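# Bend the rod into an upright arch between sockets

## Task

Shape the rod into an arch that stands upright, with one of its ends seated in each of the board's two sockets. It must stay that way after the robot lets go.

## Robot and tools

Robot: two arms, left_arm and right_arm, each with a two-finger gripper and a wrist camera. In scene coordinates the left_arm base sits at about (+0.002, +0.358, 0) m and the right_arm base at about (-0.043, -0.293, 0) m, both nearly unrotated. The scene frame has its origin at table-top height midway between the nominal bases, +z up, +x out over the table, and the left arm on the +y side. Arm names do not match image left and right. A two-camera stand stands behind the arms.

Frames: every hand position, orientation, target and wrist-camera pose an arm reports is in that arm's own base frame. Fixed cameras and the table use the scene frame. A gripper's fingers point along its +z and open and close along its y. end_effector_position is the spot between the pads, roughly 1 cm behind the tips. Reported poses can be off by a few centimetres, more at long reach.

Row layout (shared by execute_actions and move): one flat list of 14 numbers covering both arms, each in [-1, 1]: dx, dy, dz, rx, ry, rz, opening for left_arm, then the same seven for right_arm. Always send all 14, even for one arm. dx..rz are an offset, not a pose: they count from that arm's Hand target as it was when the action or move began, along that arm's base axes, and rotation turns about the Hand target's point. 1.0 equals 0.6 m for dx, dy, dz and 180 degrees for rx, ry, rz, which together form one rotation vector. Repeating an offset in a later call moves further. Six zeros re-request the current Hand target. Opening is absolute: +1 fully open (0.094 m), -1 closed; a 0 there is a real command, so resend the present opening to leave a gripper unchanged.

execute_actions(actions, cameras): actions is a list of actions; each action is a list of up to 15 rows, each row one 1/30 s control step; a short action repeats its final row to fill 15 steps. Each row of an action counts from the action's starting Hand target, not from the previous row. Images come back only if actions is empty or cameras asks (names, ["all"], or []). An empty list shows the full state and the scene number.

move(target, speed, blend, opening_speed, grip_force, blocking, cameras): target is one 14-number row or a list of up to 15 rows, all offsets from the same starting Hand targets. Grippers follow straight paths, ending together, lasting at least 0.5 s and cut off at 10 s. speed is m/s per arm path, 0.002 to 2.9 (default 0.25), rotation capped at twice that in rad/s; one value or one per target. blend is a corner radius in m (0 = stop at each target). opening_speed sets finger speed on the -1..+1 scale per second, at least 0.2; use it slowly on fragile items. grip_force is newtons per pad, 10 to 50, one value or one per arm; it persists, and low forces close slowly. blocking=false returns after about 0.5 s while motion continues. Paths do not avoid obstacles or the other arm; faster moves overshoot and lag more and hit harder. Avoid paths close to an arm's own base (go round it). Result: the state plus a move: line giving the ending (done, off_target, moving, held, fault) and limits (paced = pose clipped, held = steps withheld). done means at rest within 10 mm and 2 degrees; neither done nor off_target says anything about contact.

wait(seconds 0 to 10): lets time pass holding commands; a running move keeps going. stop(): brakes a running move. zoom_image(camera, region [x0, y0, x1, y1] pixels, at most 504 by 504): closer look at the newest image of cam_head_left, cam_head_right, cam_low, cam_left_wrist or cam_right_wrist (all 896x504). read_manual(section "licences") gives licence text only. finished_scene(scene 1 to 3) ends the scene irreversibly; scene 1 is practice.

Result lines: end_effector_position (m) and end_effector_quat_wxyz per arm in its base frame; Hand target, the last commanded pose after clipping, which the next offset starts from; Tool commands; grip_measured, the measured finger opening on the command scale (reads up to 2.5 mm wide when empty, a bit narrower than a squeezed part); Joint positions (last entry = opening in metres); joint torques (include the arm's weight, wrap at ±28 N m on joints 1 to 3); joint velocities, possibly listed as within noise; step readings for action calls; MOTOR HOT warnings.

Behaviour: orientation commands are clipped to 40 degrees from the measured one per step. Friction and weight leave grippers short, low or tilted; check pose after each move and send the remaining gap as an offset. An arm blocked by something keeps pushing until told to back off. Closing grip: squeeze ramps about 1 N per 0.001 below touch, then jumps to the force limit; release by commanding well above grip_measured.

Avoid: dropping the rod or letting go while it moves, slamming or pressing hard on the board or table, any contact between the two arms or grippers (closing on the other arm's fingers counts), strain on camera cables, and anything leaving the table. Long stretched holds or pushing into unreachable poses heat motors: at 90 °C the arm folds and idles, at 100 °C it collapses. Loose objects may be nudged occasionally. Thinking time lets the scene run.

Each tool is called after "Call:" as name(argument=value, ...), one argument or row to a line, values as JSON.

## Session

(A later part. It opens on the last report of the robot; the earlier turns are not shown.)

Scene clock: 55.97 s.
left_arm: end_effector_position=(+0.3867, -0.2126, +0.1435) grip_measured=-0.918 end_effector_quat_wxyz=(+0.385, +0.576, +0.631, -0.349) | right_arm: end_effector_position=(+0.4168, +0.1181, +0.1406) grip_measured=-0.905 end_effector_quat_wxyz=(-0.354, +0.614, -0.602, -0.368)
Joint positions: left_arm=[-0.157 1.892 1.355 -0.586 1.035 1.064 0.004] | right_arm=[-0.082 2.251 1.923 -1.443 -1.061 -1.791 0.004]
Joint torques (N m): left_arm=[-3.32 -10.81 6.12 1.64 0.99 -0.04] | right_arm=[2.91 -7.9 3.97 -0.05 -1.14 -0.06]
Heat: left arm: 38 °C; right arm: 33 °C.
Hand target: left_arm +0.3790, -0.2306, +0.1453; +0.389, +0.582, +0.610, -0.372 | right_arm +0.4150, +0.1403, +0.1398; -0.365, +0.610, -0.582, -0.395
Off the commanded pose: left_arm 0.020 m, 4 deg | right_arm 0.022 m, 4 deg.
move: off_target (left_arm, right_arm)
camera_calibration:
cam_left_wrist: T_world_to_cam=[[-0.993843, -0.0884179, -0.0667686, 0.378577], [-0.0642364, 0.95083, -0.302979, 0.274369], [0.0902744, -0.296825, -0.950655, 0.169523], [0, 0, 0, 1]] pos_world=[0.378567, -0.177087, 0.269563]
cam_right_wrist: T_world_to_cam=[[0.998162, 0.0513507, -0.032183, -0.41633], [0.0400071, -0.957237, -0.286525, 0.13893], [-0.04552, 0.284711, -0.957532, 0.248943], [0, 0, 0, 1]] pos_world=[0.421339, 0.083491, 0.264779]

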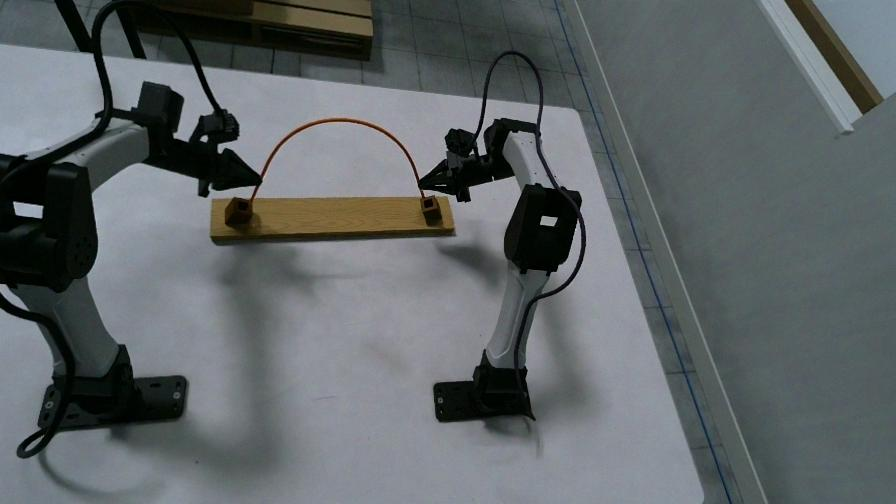

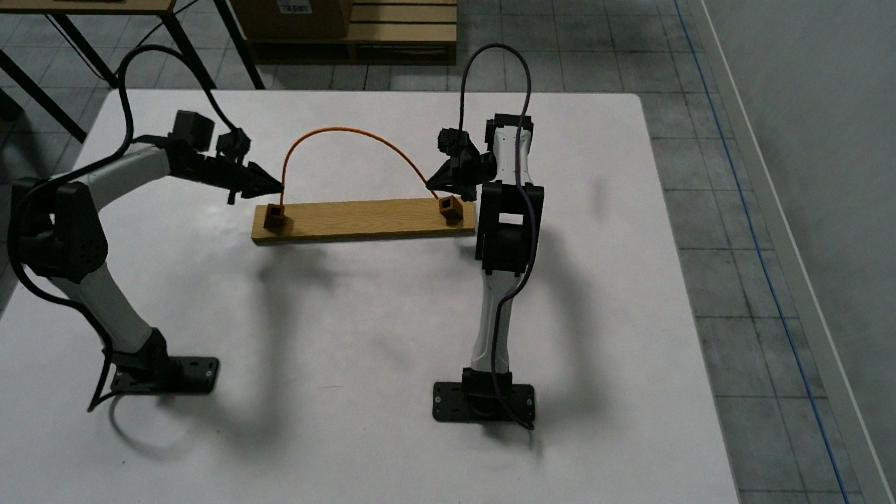

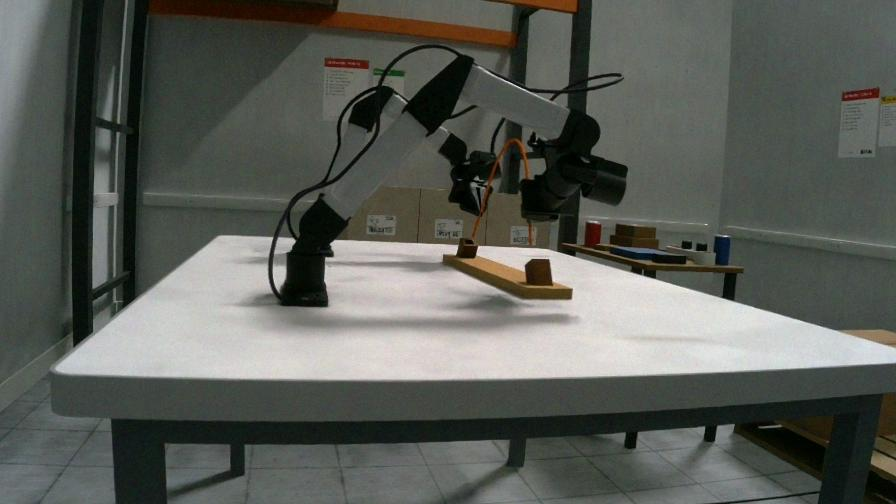

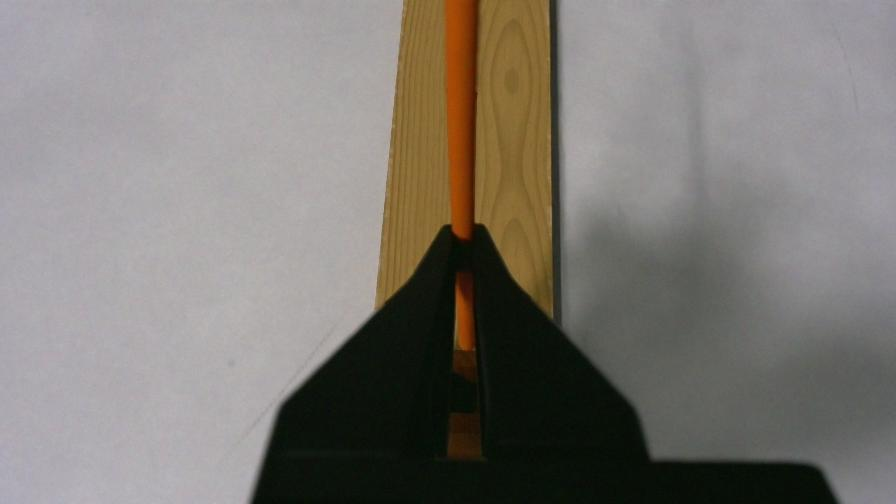

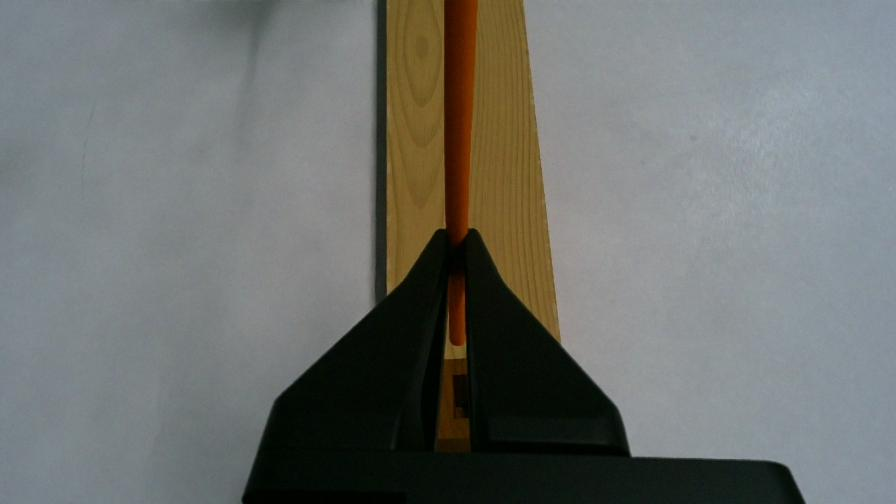

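Call:
move(
  target=[0.002,0.048,-0.027,0,0,0,-1,0.0217,-0.04,-0.068,0,0,0,-1],
  speed=0.05,
  cameras=["all"],
)

Call:
zoom_image(
  camera="cam_head_left",
  region=[210, 165, 290, 225],
)

Call:
zoom_image(
  camera="cam_head_right",
  region=[240, 175, 320, 235],
)

Call:
zoom_image(
  camera="cam_head_left",
  region=[390, 165, 470, 225],
)

Call:
zoom_image(
  camera="cam_head_right",
  region=[410, 165, 490, 225],
)

Call:
zoom_image(
  camera="cam_low",
  region=[440, 140, 580, 310],
)

Scene clock: 67.73 s.
left_arm: end_effector_position=(+0.3887, -0.1929, +0.1266) grip_measured=-0.918 end_effector_quat_wxyz=(+0.385, +0.583, +0.629, -0.340) | right_arm: end_effector_position=(+0.4243, +0.1093, +0.1040) grip_measured=-0.905 end_effector_quat_wxyz=(-0.358, +0.608, -0.593, -0.387)
Joint positions: left_arm=[-0.108 1.922 1.344 -0.625 1.04 1.174 0.004] | right_arm=[-0.107 2.37 1.947 -1.457 -1.087 -1.891 0.004]
Joint torques (N m): left_arm=[-0.91 -10.54 6.23 1.04 1.24 0.22] | right_arm=[0.72 -7.49 5.94 -0.28 -0.77 -0.13]
Heat: left arm: 38 °C; right arm: 34 °C.
Hand target: left_arm +0.3802, -0.2017, +0.1289; +0.388, +0.582, +0.610, -0.372 | right_arm +0.4280, +0.1163, +0.0989; -0.365, +0.610, -0.582, -0.395
Off the commanded pose: left_arm 0.012 m, 4 deg | right_arm 0.009 m, 2 deg.
move: off_target (left_arm)
camera_calibration:
cam_left_wrist: T_world_to_cam=[[-0.992893, -0.0832226, -0.0850682, 0.384097], [-0.0552842, 0.95556, -0.289567, 0.246435], [0.105386, -0.282806, -0.95337, 0.156285], [0, 0, 0, 1]] pos_world=[0.378521, -0.15932, 0.253031]
cam_right_wrist: T_world_to_cam=[[0.996629, 0.0679249, -0.0460059, -0.424279], [0.0494196, -0.944695, -0.324204, 0.11836], [-0.0654831, 0.320838, -0.944868, 0.219969], [0, 0, 0, 1]] pos_world=[0.431404, 0.0700583, 0.226695]

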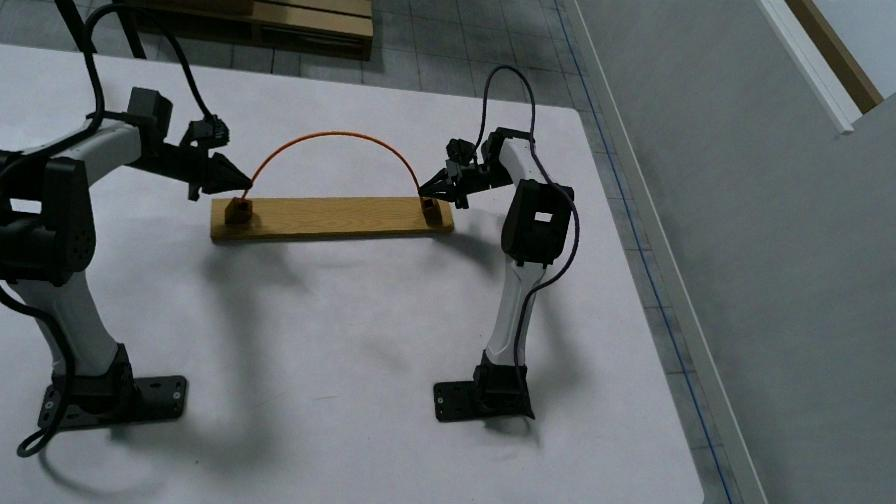

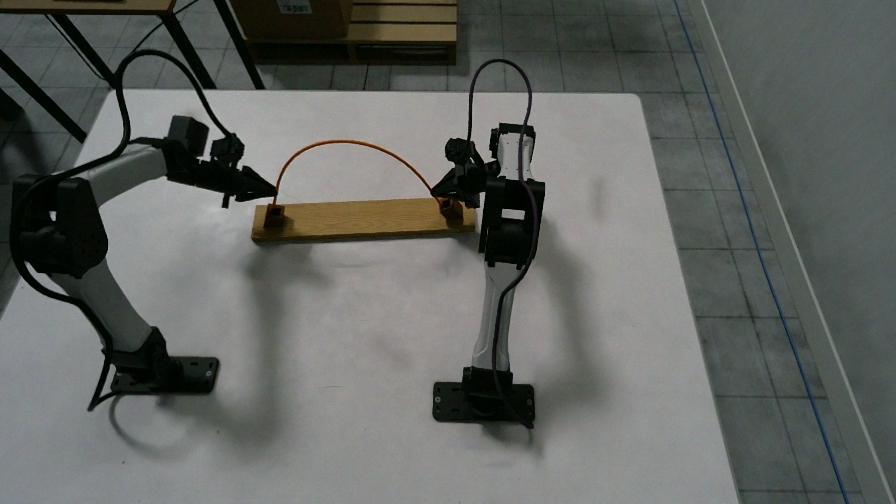

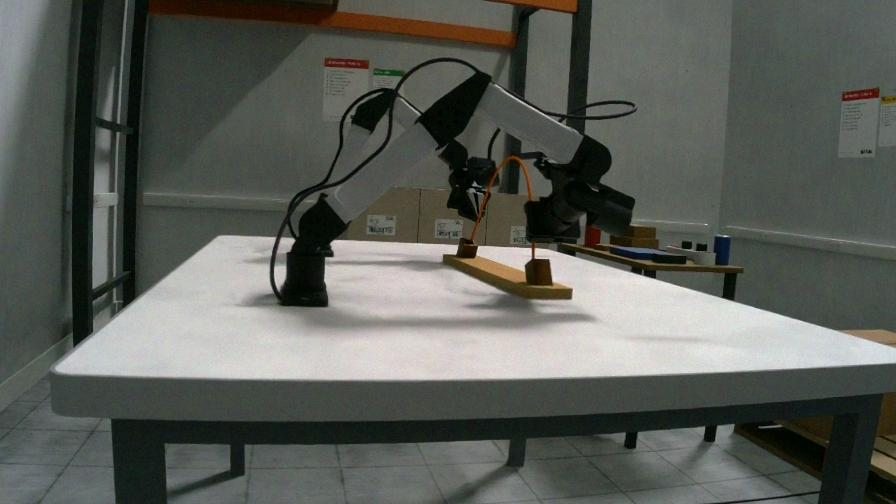

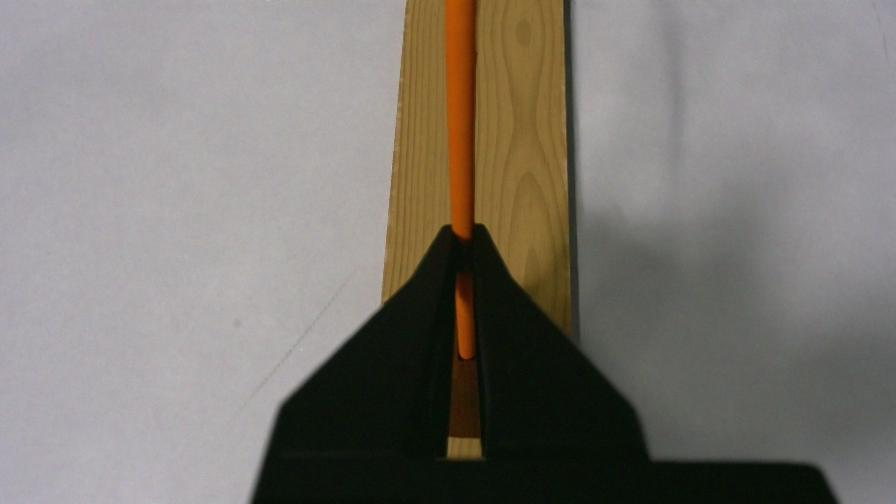

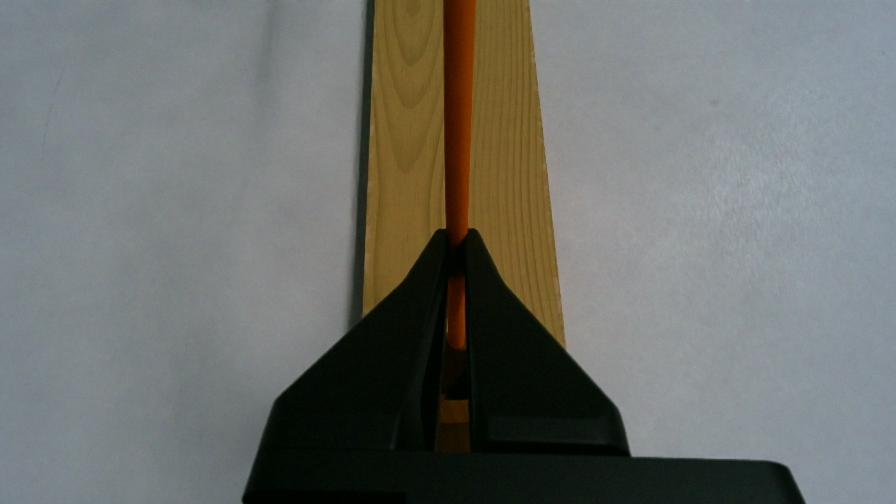

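Scaled by 6.300 from the camera's 896x504 image, which has a finer 1280x720 frame.

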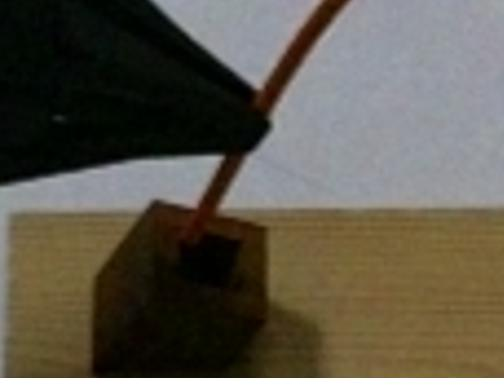

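Scaled by 6.300 from the camera's 896x504 image, which has a finer 1280x720 frame.

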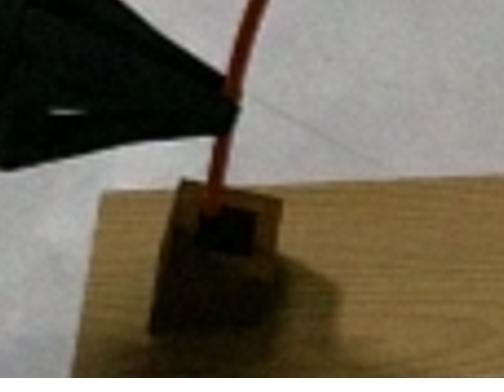

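Scaled by 6.300 from the camera's 896x504 image, which has a finer 1280x720 frame.

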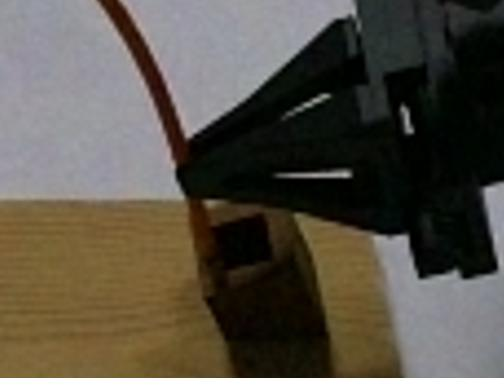

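Scaled by 6.300 from the camera's 896x504 image, which has a finer 1280x720 frame.

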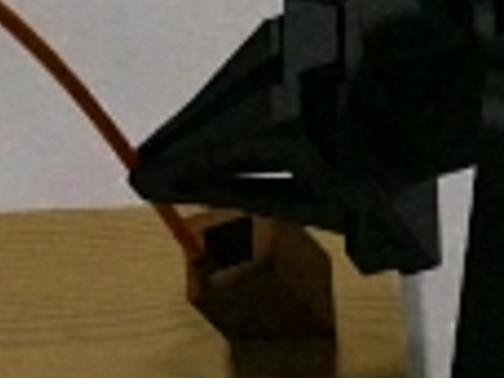

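Scaled by 2.965 from the camera's 896x504 image, which has a finer 1280x720 frame.

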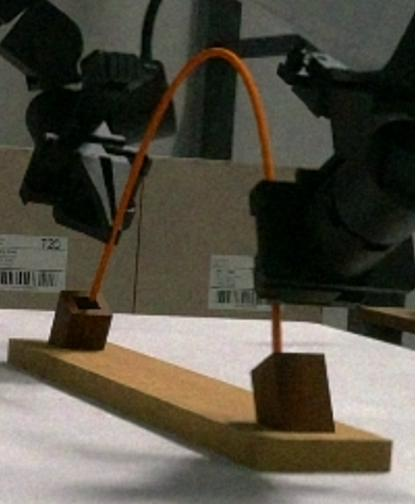

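Call:
move(
  target=[-0.01,-0.013,0.006,0,0,0,-1,0,-0.0117,0.042,0,0,0,-1],
  speed=0.04,
  cameras=["all"],
)

Call:
zoom_image(
  camera="cam_head_left",
  region=[210, 165, 290, 225],
)

Call:
zoom_image(
  camera="cam_head_right",
  region=[240, 175, 320, 235],
)

Call:
zoom_image(
  camera="cam_head_left",
  region=[390, 165, 470, 225],
)

Call:
zoom_image(
  camera="cam_head_right",
  region=[410, 165, 490, 225],
)

Call:
zoom_image(
  camera="cam_low",
  region=[440, 140, 580, 310],
)

Scene clock: 81.67 s.
left_arm: end_effector_position=(+0.3830, -0.1937, +0.1205) grip_measured=-0.918 end_effector_quat_wxyz=(+0.376, +0.579, +0.634, -0.347) | right_arm: end_effector_position=(+0.4278, +0.0987, +0.1231) grip_measured=-0.905 end_effector_quat_wxyz=(-0.362, +0.614, -0.592, -0.377)
Joint positions: left_arm=[-0.111 1.922 1.323 -0.625 1.04 1.169 0.004] | right_arm=[-0.129 2.37 2.031 -1.547 -1.072 -1.924 0.004]
Joint torques (N m): left_arm=[-2.63 -13.07 5.87 1.31 1.17 -0.02] | right_arm=[1.2 -8.06 6.26 -0.62 -0.87 -0.09]
Heat: left arm: 41 °C; right arm: 35 °C.
Hand target: left_arm +0.3742, -0.2095, +0.1325; +0.388, +0.582, +0.610, -0.372 | right_arm +0.4280, +0.1093, +0.1241; -0.365, +0.610, -0.582, -0.395
Off the commanded pose: left_arm 0.022 m, 4 deg | right_arm 0.011 m, 2 deg.
move: off_target (left_arm, right_arm)
camera_calibration:
cam_left_wrist: T_world_to_cam=[[-0.994846, -0.082116, -0.0594784, 0.375681], [-0.0618077, 0.956156, -0.286263, 0.247291], [0.0803773, -0.281111, -0.956303, 0.161059], [0, 0, 0, 1]] pos_world=[0.376084, -0.160323, 0.247157]
cam_right_wrist: T_world_to_cam=[[0.997559, 0.0649174, -0.0257269, -0.428714], [0.0536957, -0.948655, -0.311722, 0.111371], [-0.0446421, 0.309579, -0.949825, 0.234345], [0, 0, 0, 1]] pos_world=[0.432149, 0.0609354, 0.246274]

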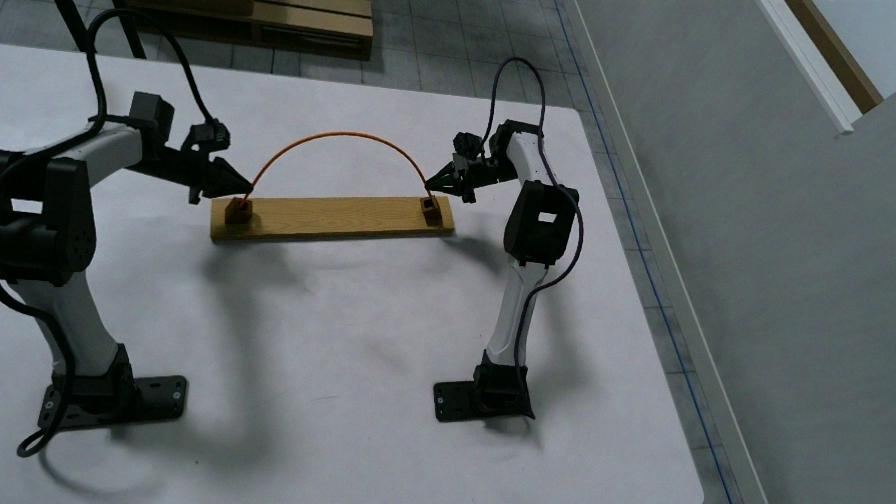

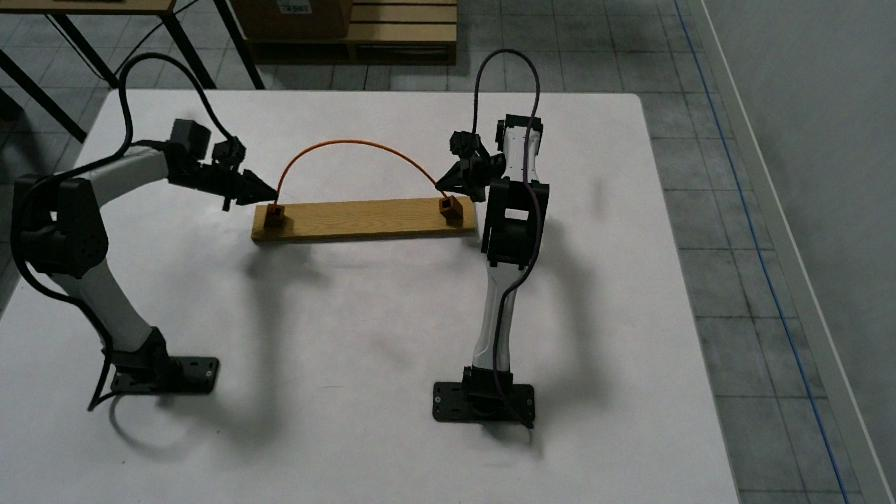

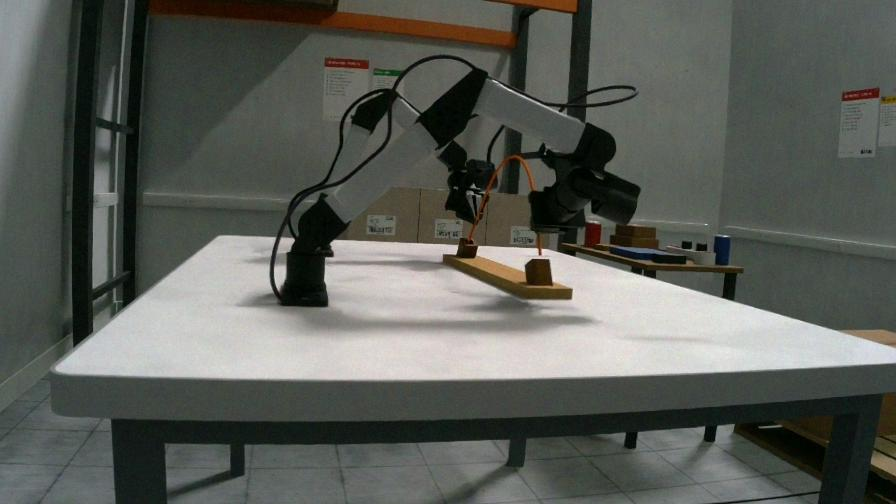

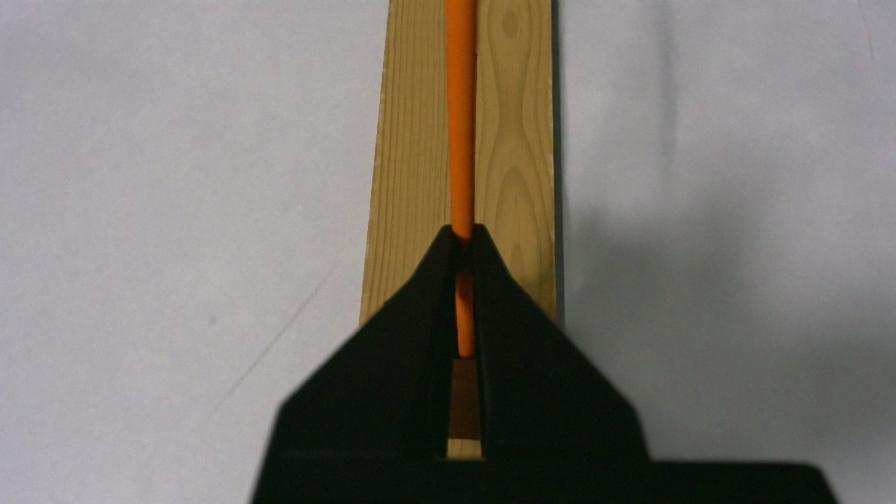

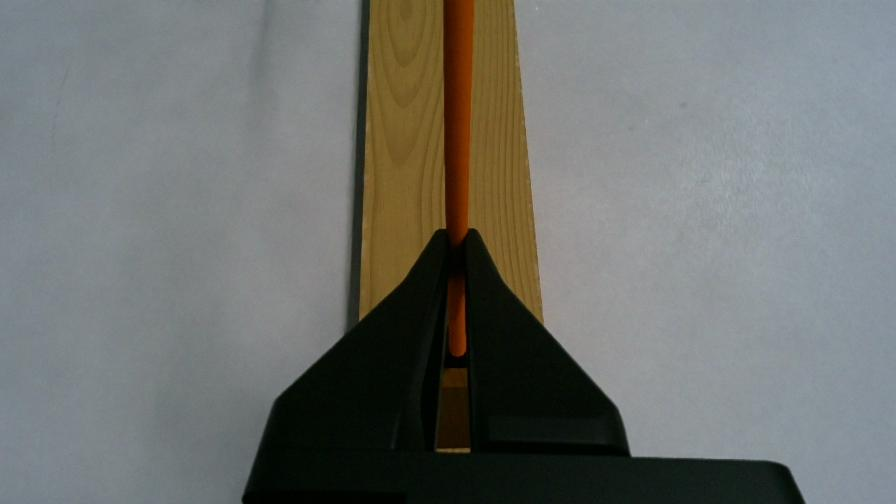

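Scaled by 6.300 from the camera's 896x504 image, which has a finer 1280x720 frame.

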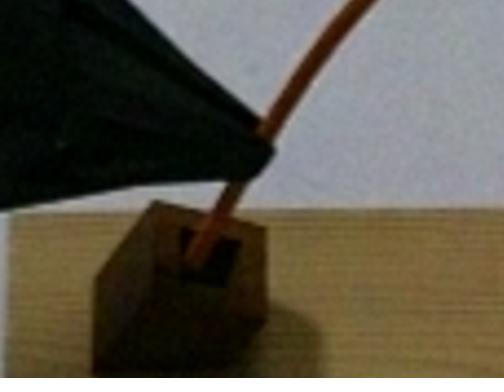

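Scaled by 6.300 from the camera's 896x504 image, which has a finer 1280x720 frame.

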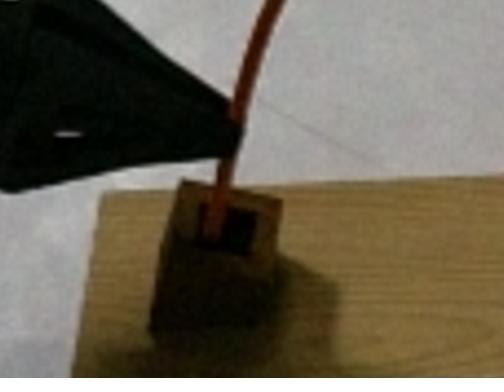

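Scaled by 6.300 from the camera's 896x504 image, which has a finer 1280x720 frame.

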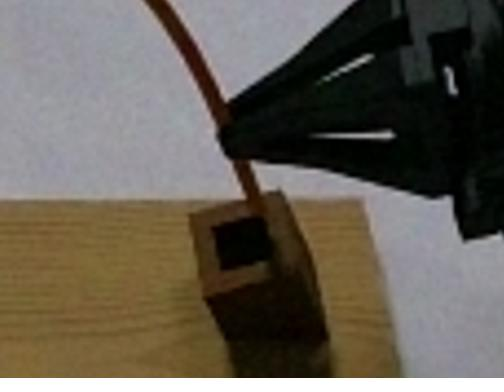

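Scaled by 6.300 from the camera's 896x504 image, which has a finer 1280x720 frame.

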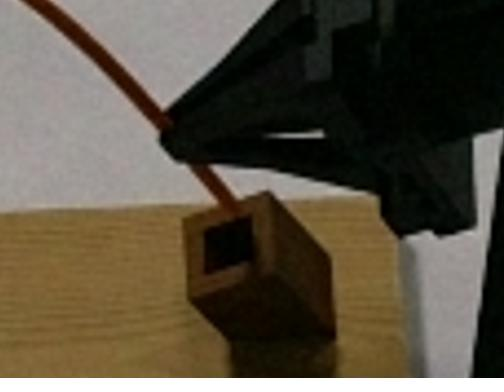

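Scaled by 2.965 from the camera's 896x504 image, which has a finer 1280x720 frame.

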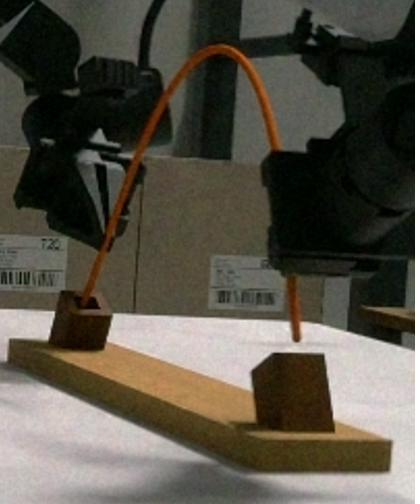

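Call:
move(
  target=[0,0.015,-0.04,0,0,0,-1,0,0.015,-0.032,0,0,0,-1],
  speed=0.04,
  cameras=["all"],
)

Call:
zoom_image(
  camera="cam_head_left",
  region=[210, 165, 290, 225],
)

Call:
zoom_image(
  camera="cam_head_right",
  region=[240, 175, 320, 235],
)

Call:
zoom_image(
  camera="cam_head_left",
  region=[390, 165, 470, 225],
)

Call:
zoom_image(
  camera="cam_head_right",
  region=[410, 165, 490, 225],
)

Call:
zoom_image(
  camera="cam_low",
  region=[440, 140, 580, 310],
)

Scene clock: 90.10 s.
left_arm: end_effector_position=(+0.3772, -0.1918, +0.1042) grip_measured=-0.918 end_effector_quat_wxyz=(+0.372, +0.579, +0.635, -0.351) | right_arm: end_effector_position=(+0.4307, +0.1006, +0.1115) grip_measured=-0.905 end_effector_quat_wxyz=(-0.365, +0.616, -0.591, -0.370)
Joint positions: left_arm=[-0.107 1.936 1.277 -0.591 1.044 1.187 0.004] | right_arm=[-0.123 2.37 1.991 -1.475 -1.072 -1.905 0.004]
Joint torques (N m): left_arm=[-0.84 -10.67 5.78 1.37 1.21 0.23] | right_arm=[2.37 -8.09 3.69 -0.3 -0.91 0.02]
Heat: left arm: 43 °C; right arm: 36 °C.
Hand target: left_arm +0.3742, -0.2006, +0.1085; +0.388, +0.582, +0.610, -0.372 | right_arm +0.4280, +0.1183, +0.1049; -0.365, +0.610, -0.582, -0.395
Off the commanded pose: left_arm 0.010 m, 4 deg | right_arm 0.019 m, 3 deg.
move: off_target (left_arm, right_arm)
camera_calibration:
cam_left_wrist: T_world_to_cam=[[-0.995892, -0.0763062, -0.0487582, 0.369542], [-0.0593659, 0.956758, -0.284764, 0.239514], [0.0683791, -0.280699, -0.957357, 0.151191], [0, 0, 0, 1]] pos_world=[0.371905, -0.15852, 0.230967]
cam_right_wrist: T_world_to_cam=[[0.998032, 0.0616291, -0.0116012, -0.433504], [0.0551125, -0.950225, -0.306652, 0.108354], [-0.0299224, 0.305409, -0.951751, 0.217245], [0, 0, 0, 1]] pos_world=[0.43318, 0.0633288, 0.234961]

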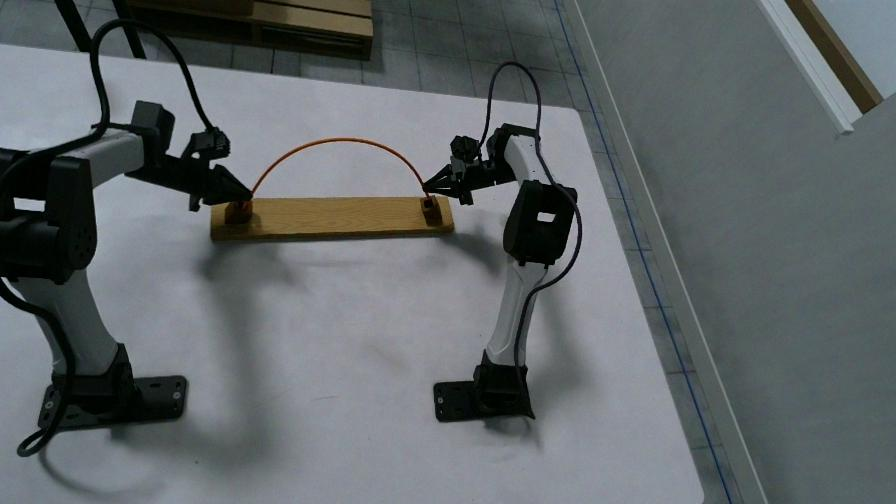

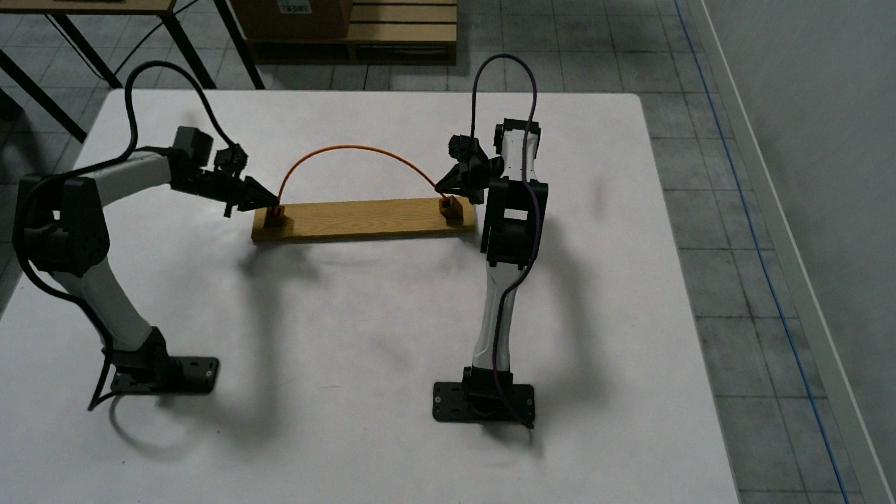

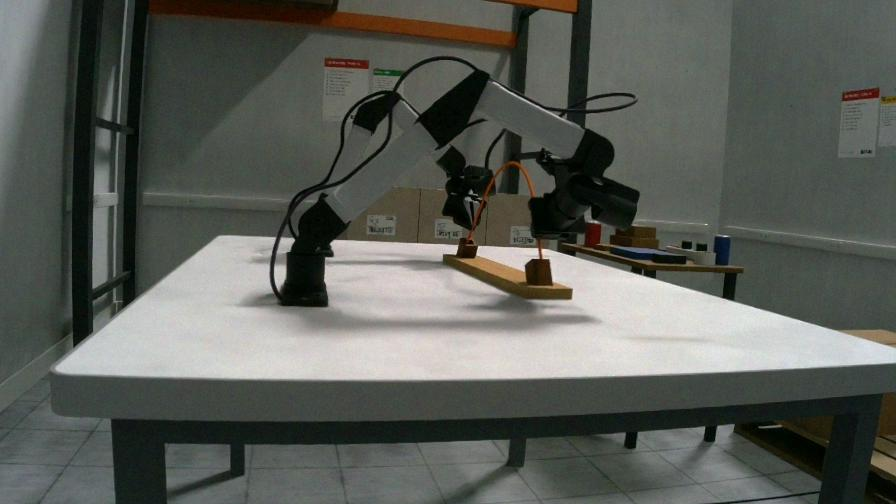

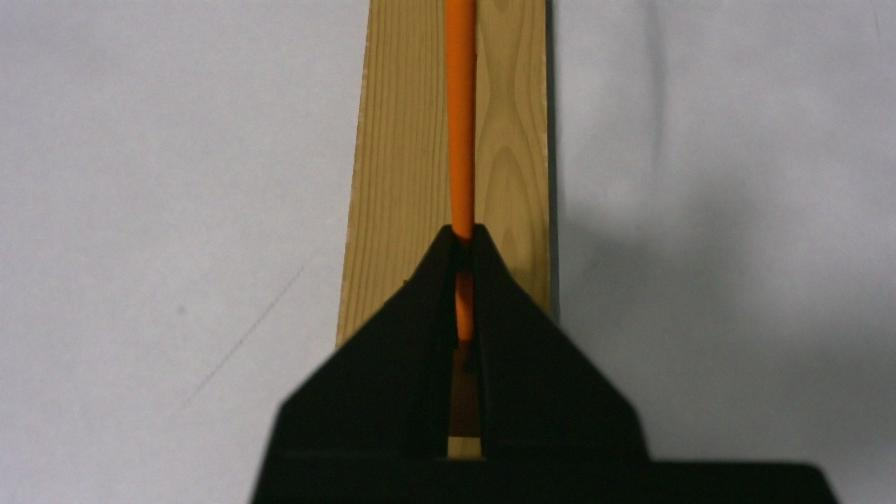

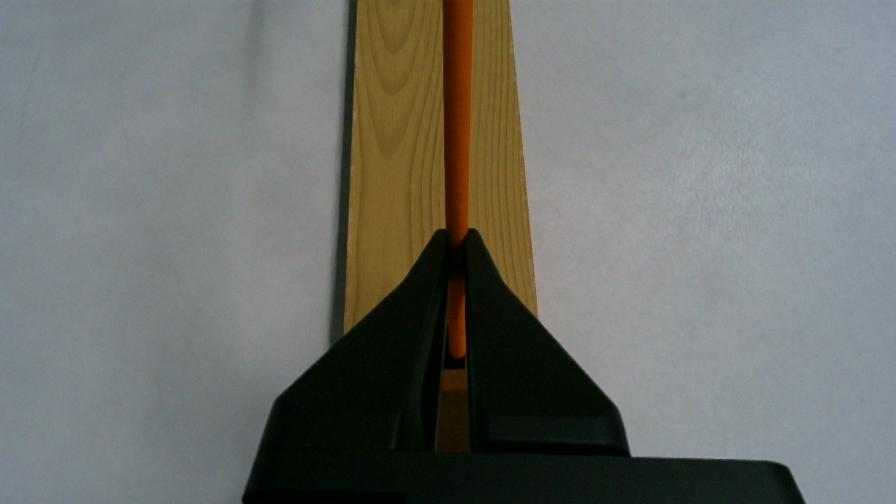

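Scaled by 6.300 from the camera's 896x504 image, which has a finer 1280x720 frame.

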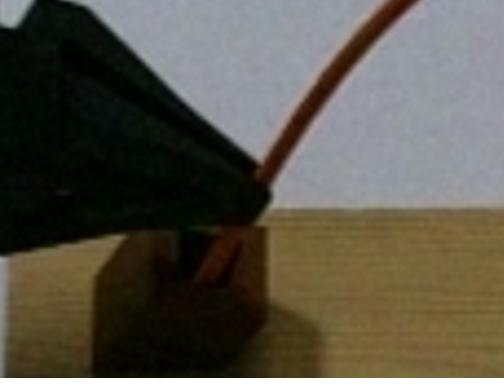

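Scaled by 6.300 from the camera's 896x504 image, which has a finer 1280x720 frame.

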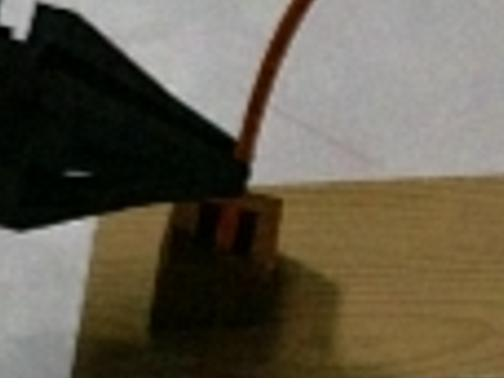

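Scaled by 6.300 from the camera's 896x504 image, which has a finer 1280x720 frame.

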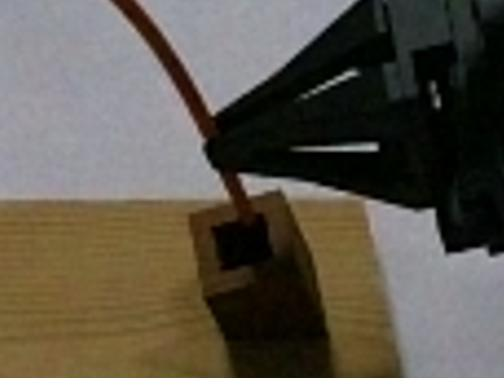

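Scaled by 6.300 from the camera's 896x504 image, which has a finer 1280x720 frame.

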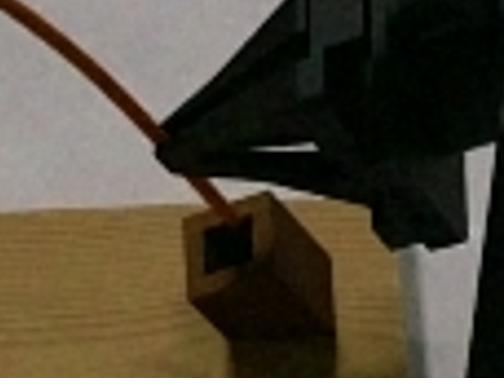

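Scaled by 2.965 from the camera's 896x504 image, which has a finer 1280x720 frame.

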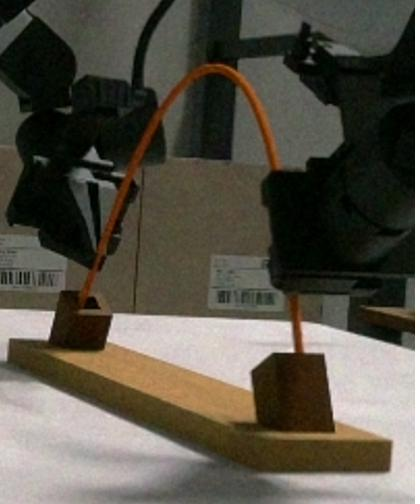

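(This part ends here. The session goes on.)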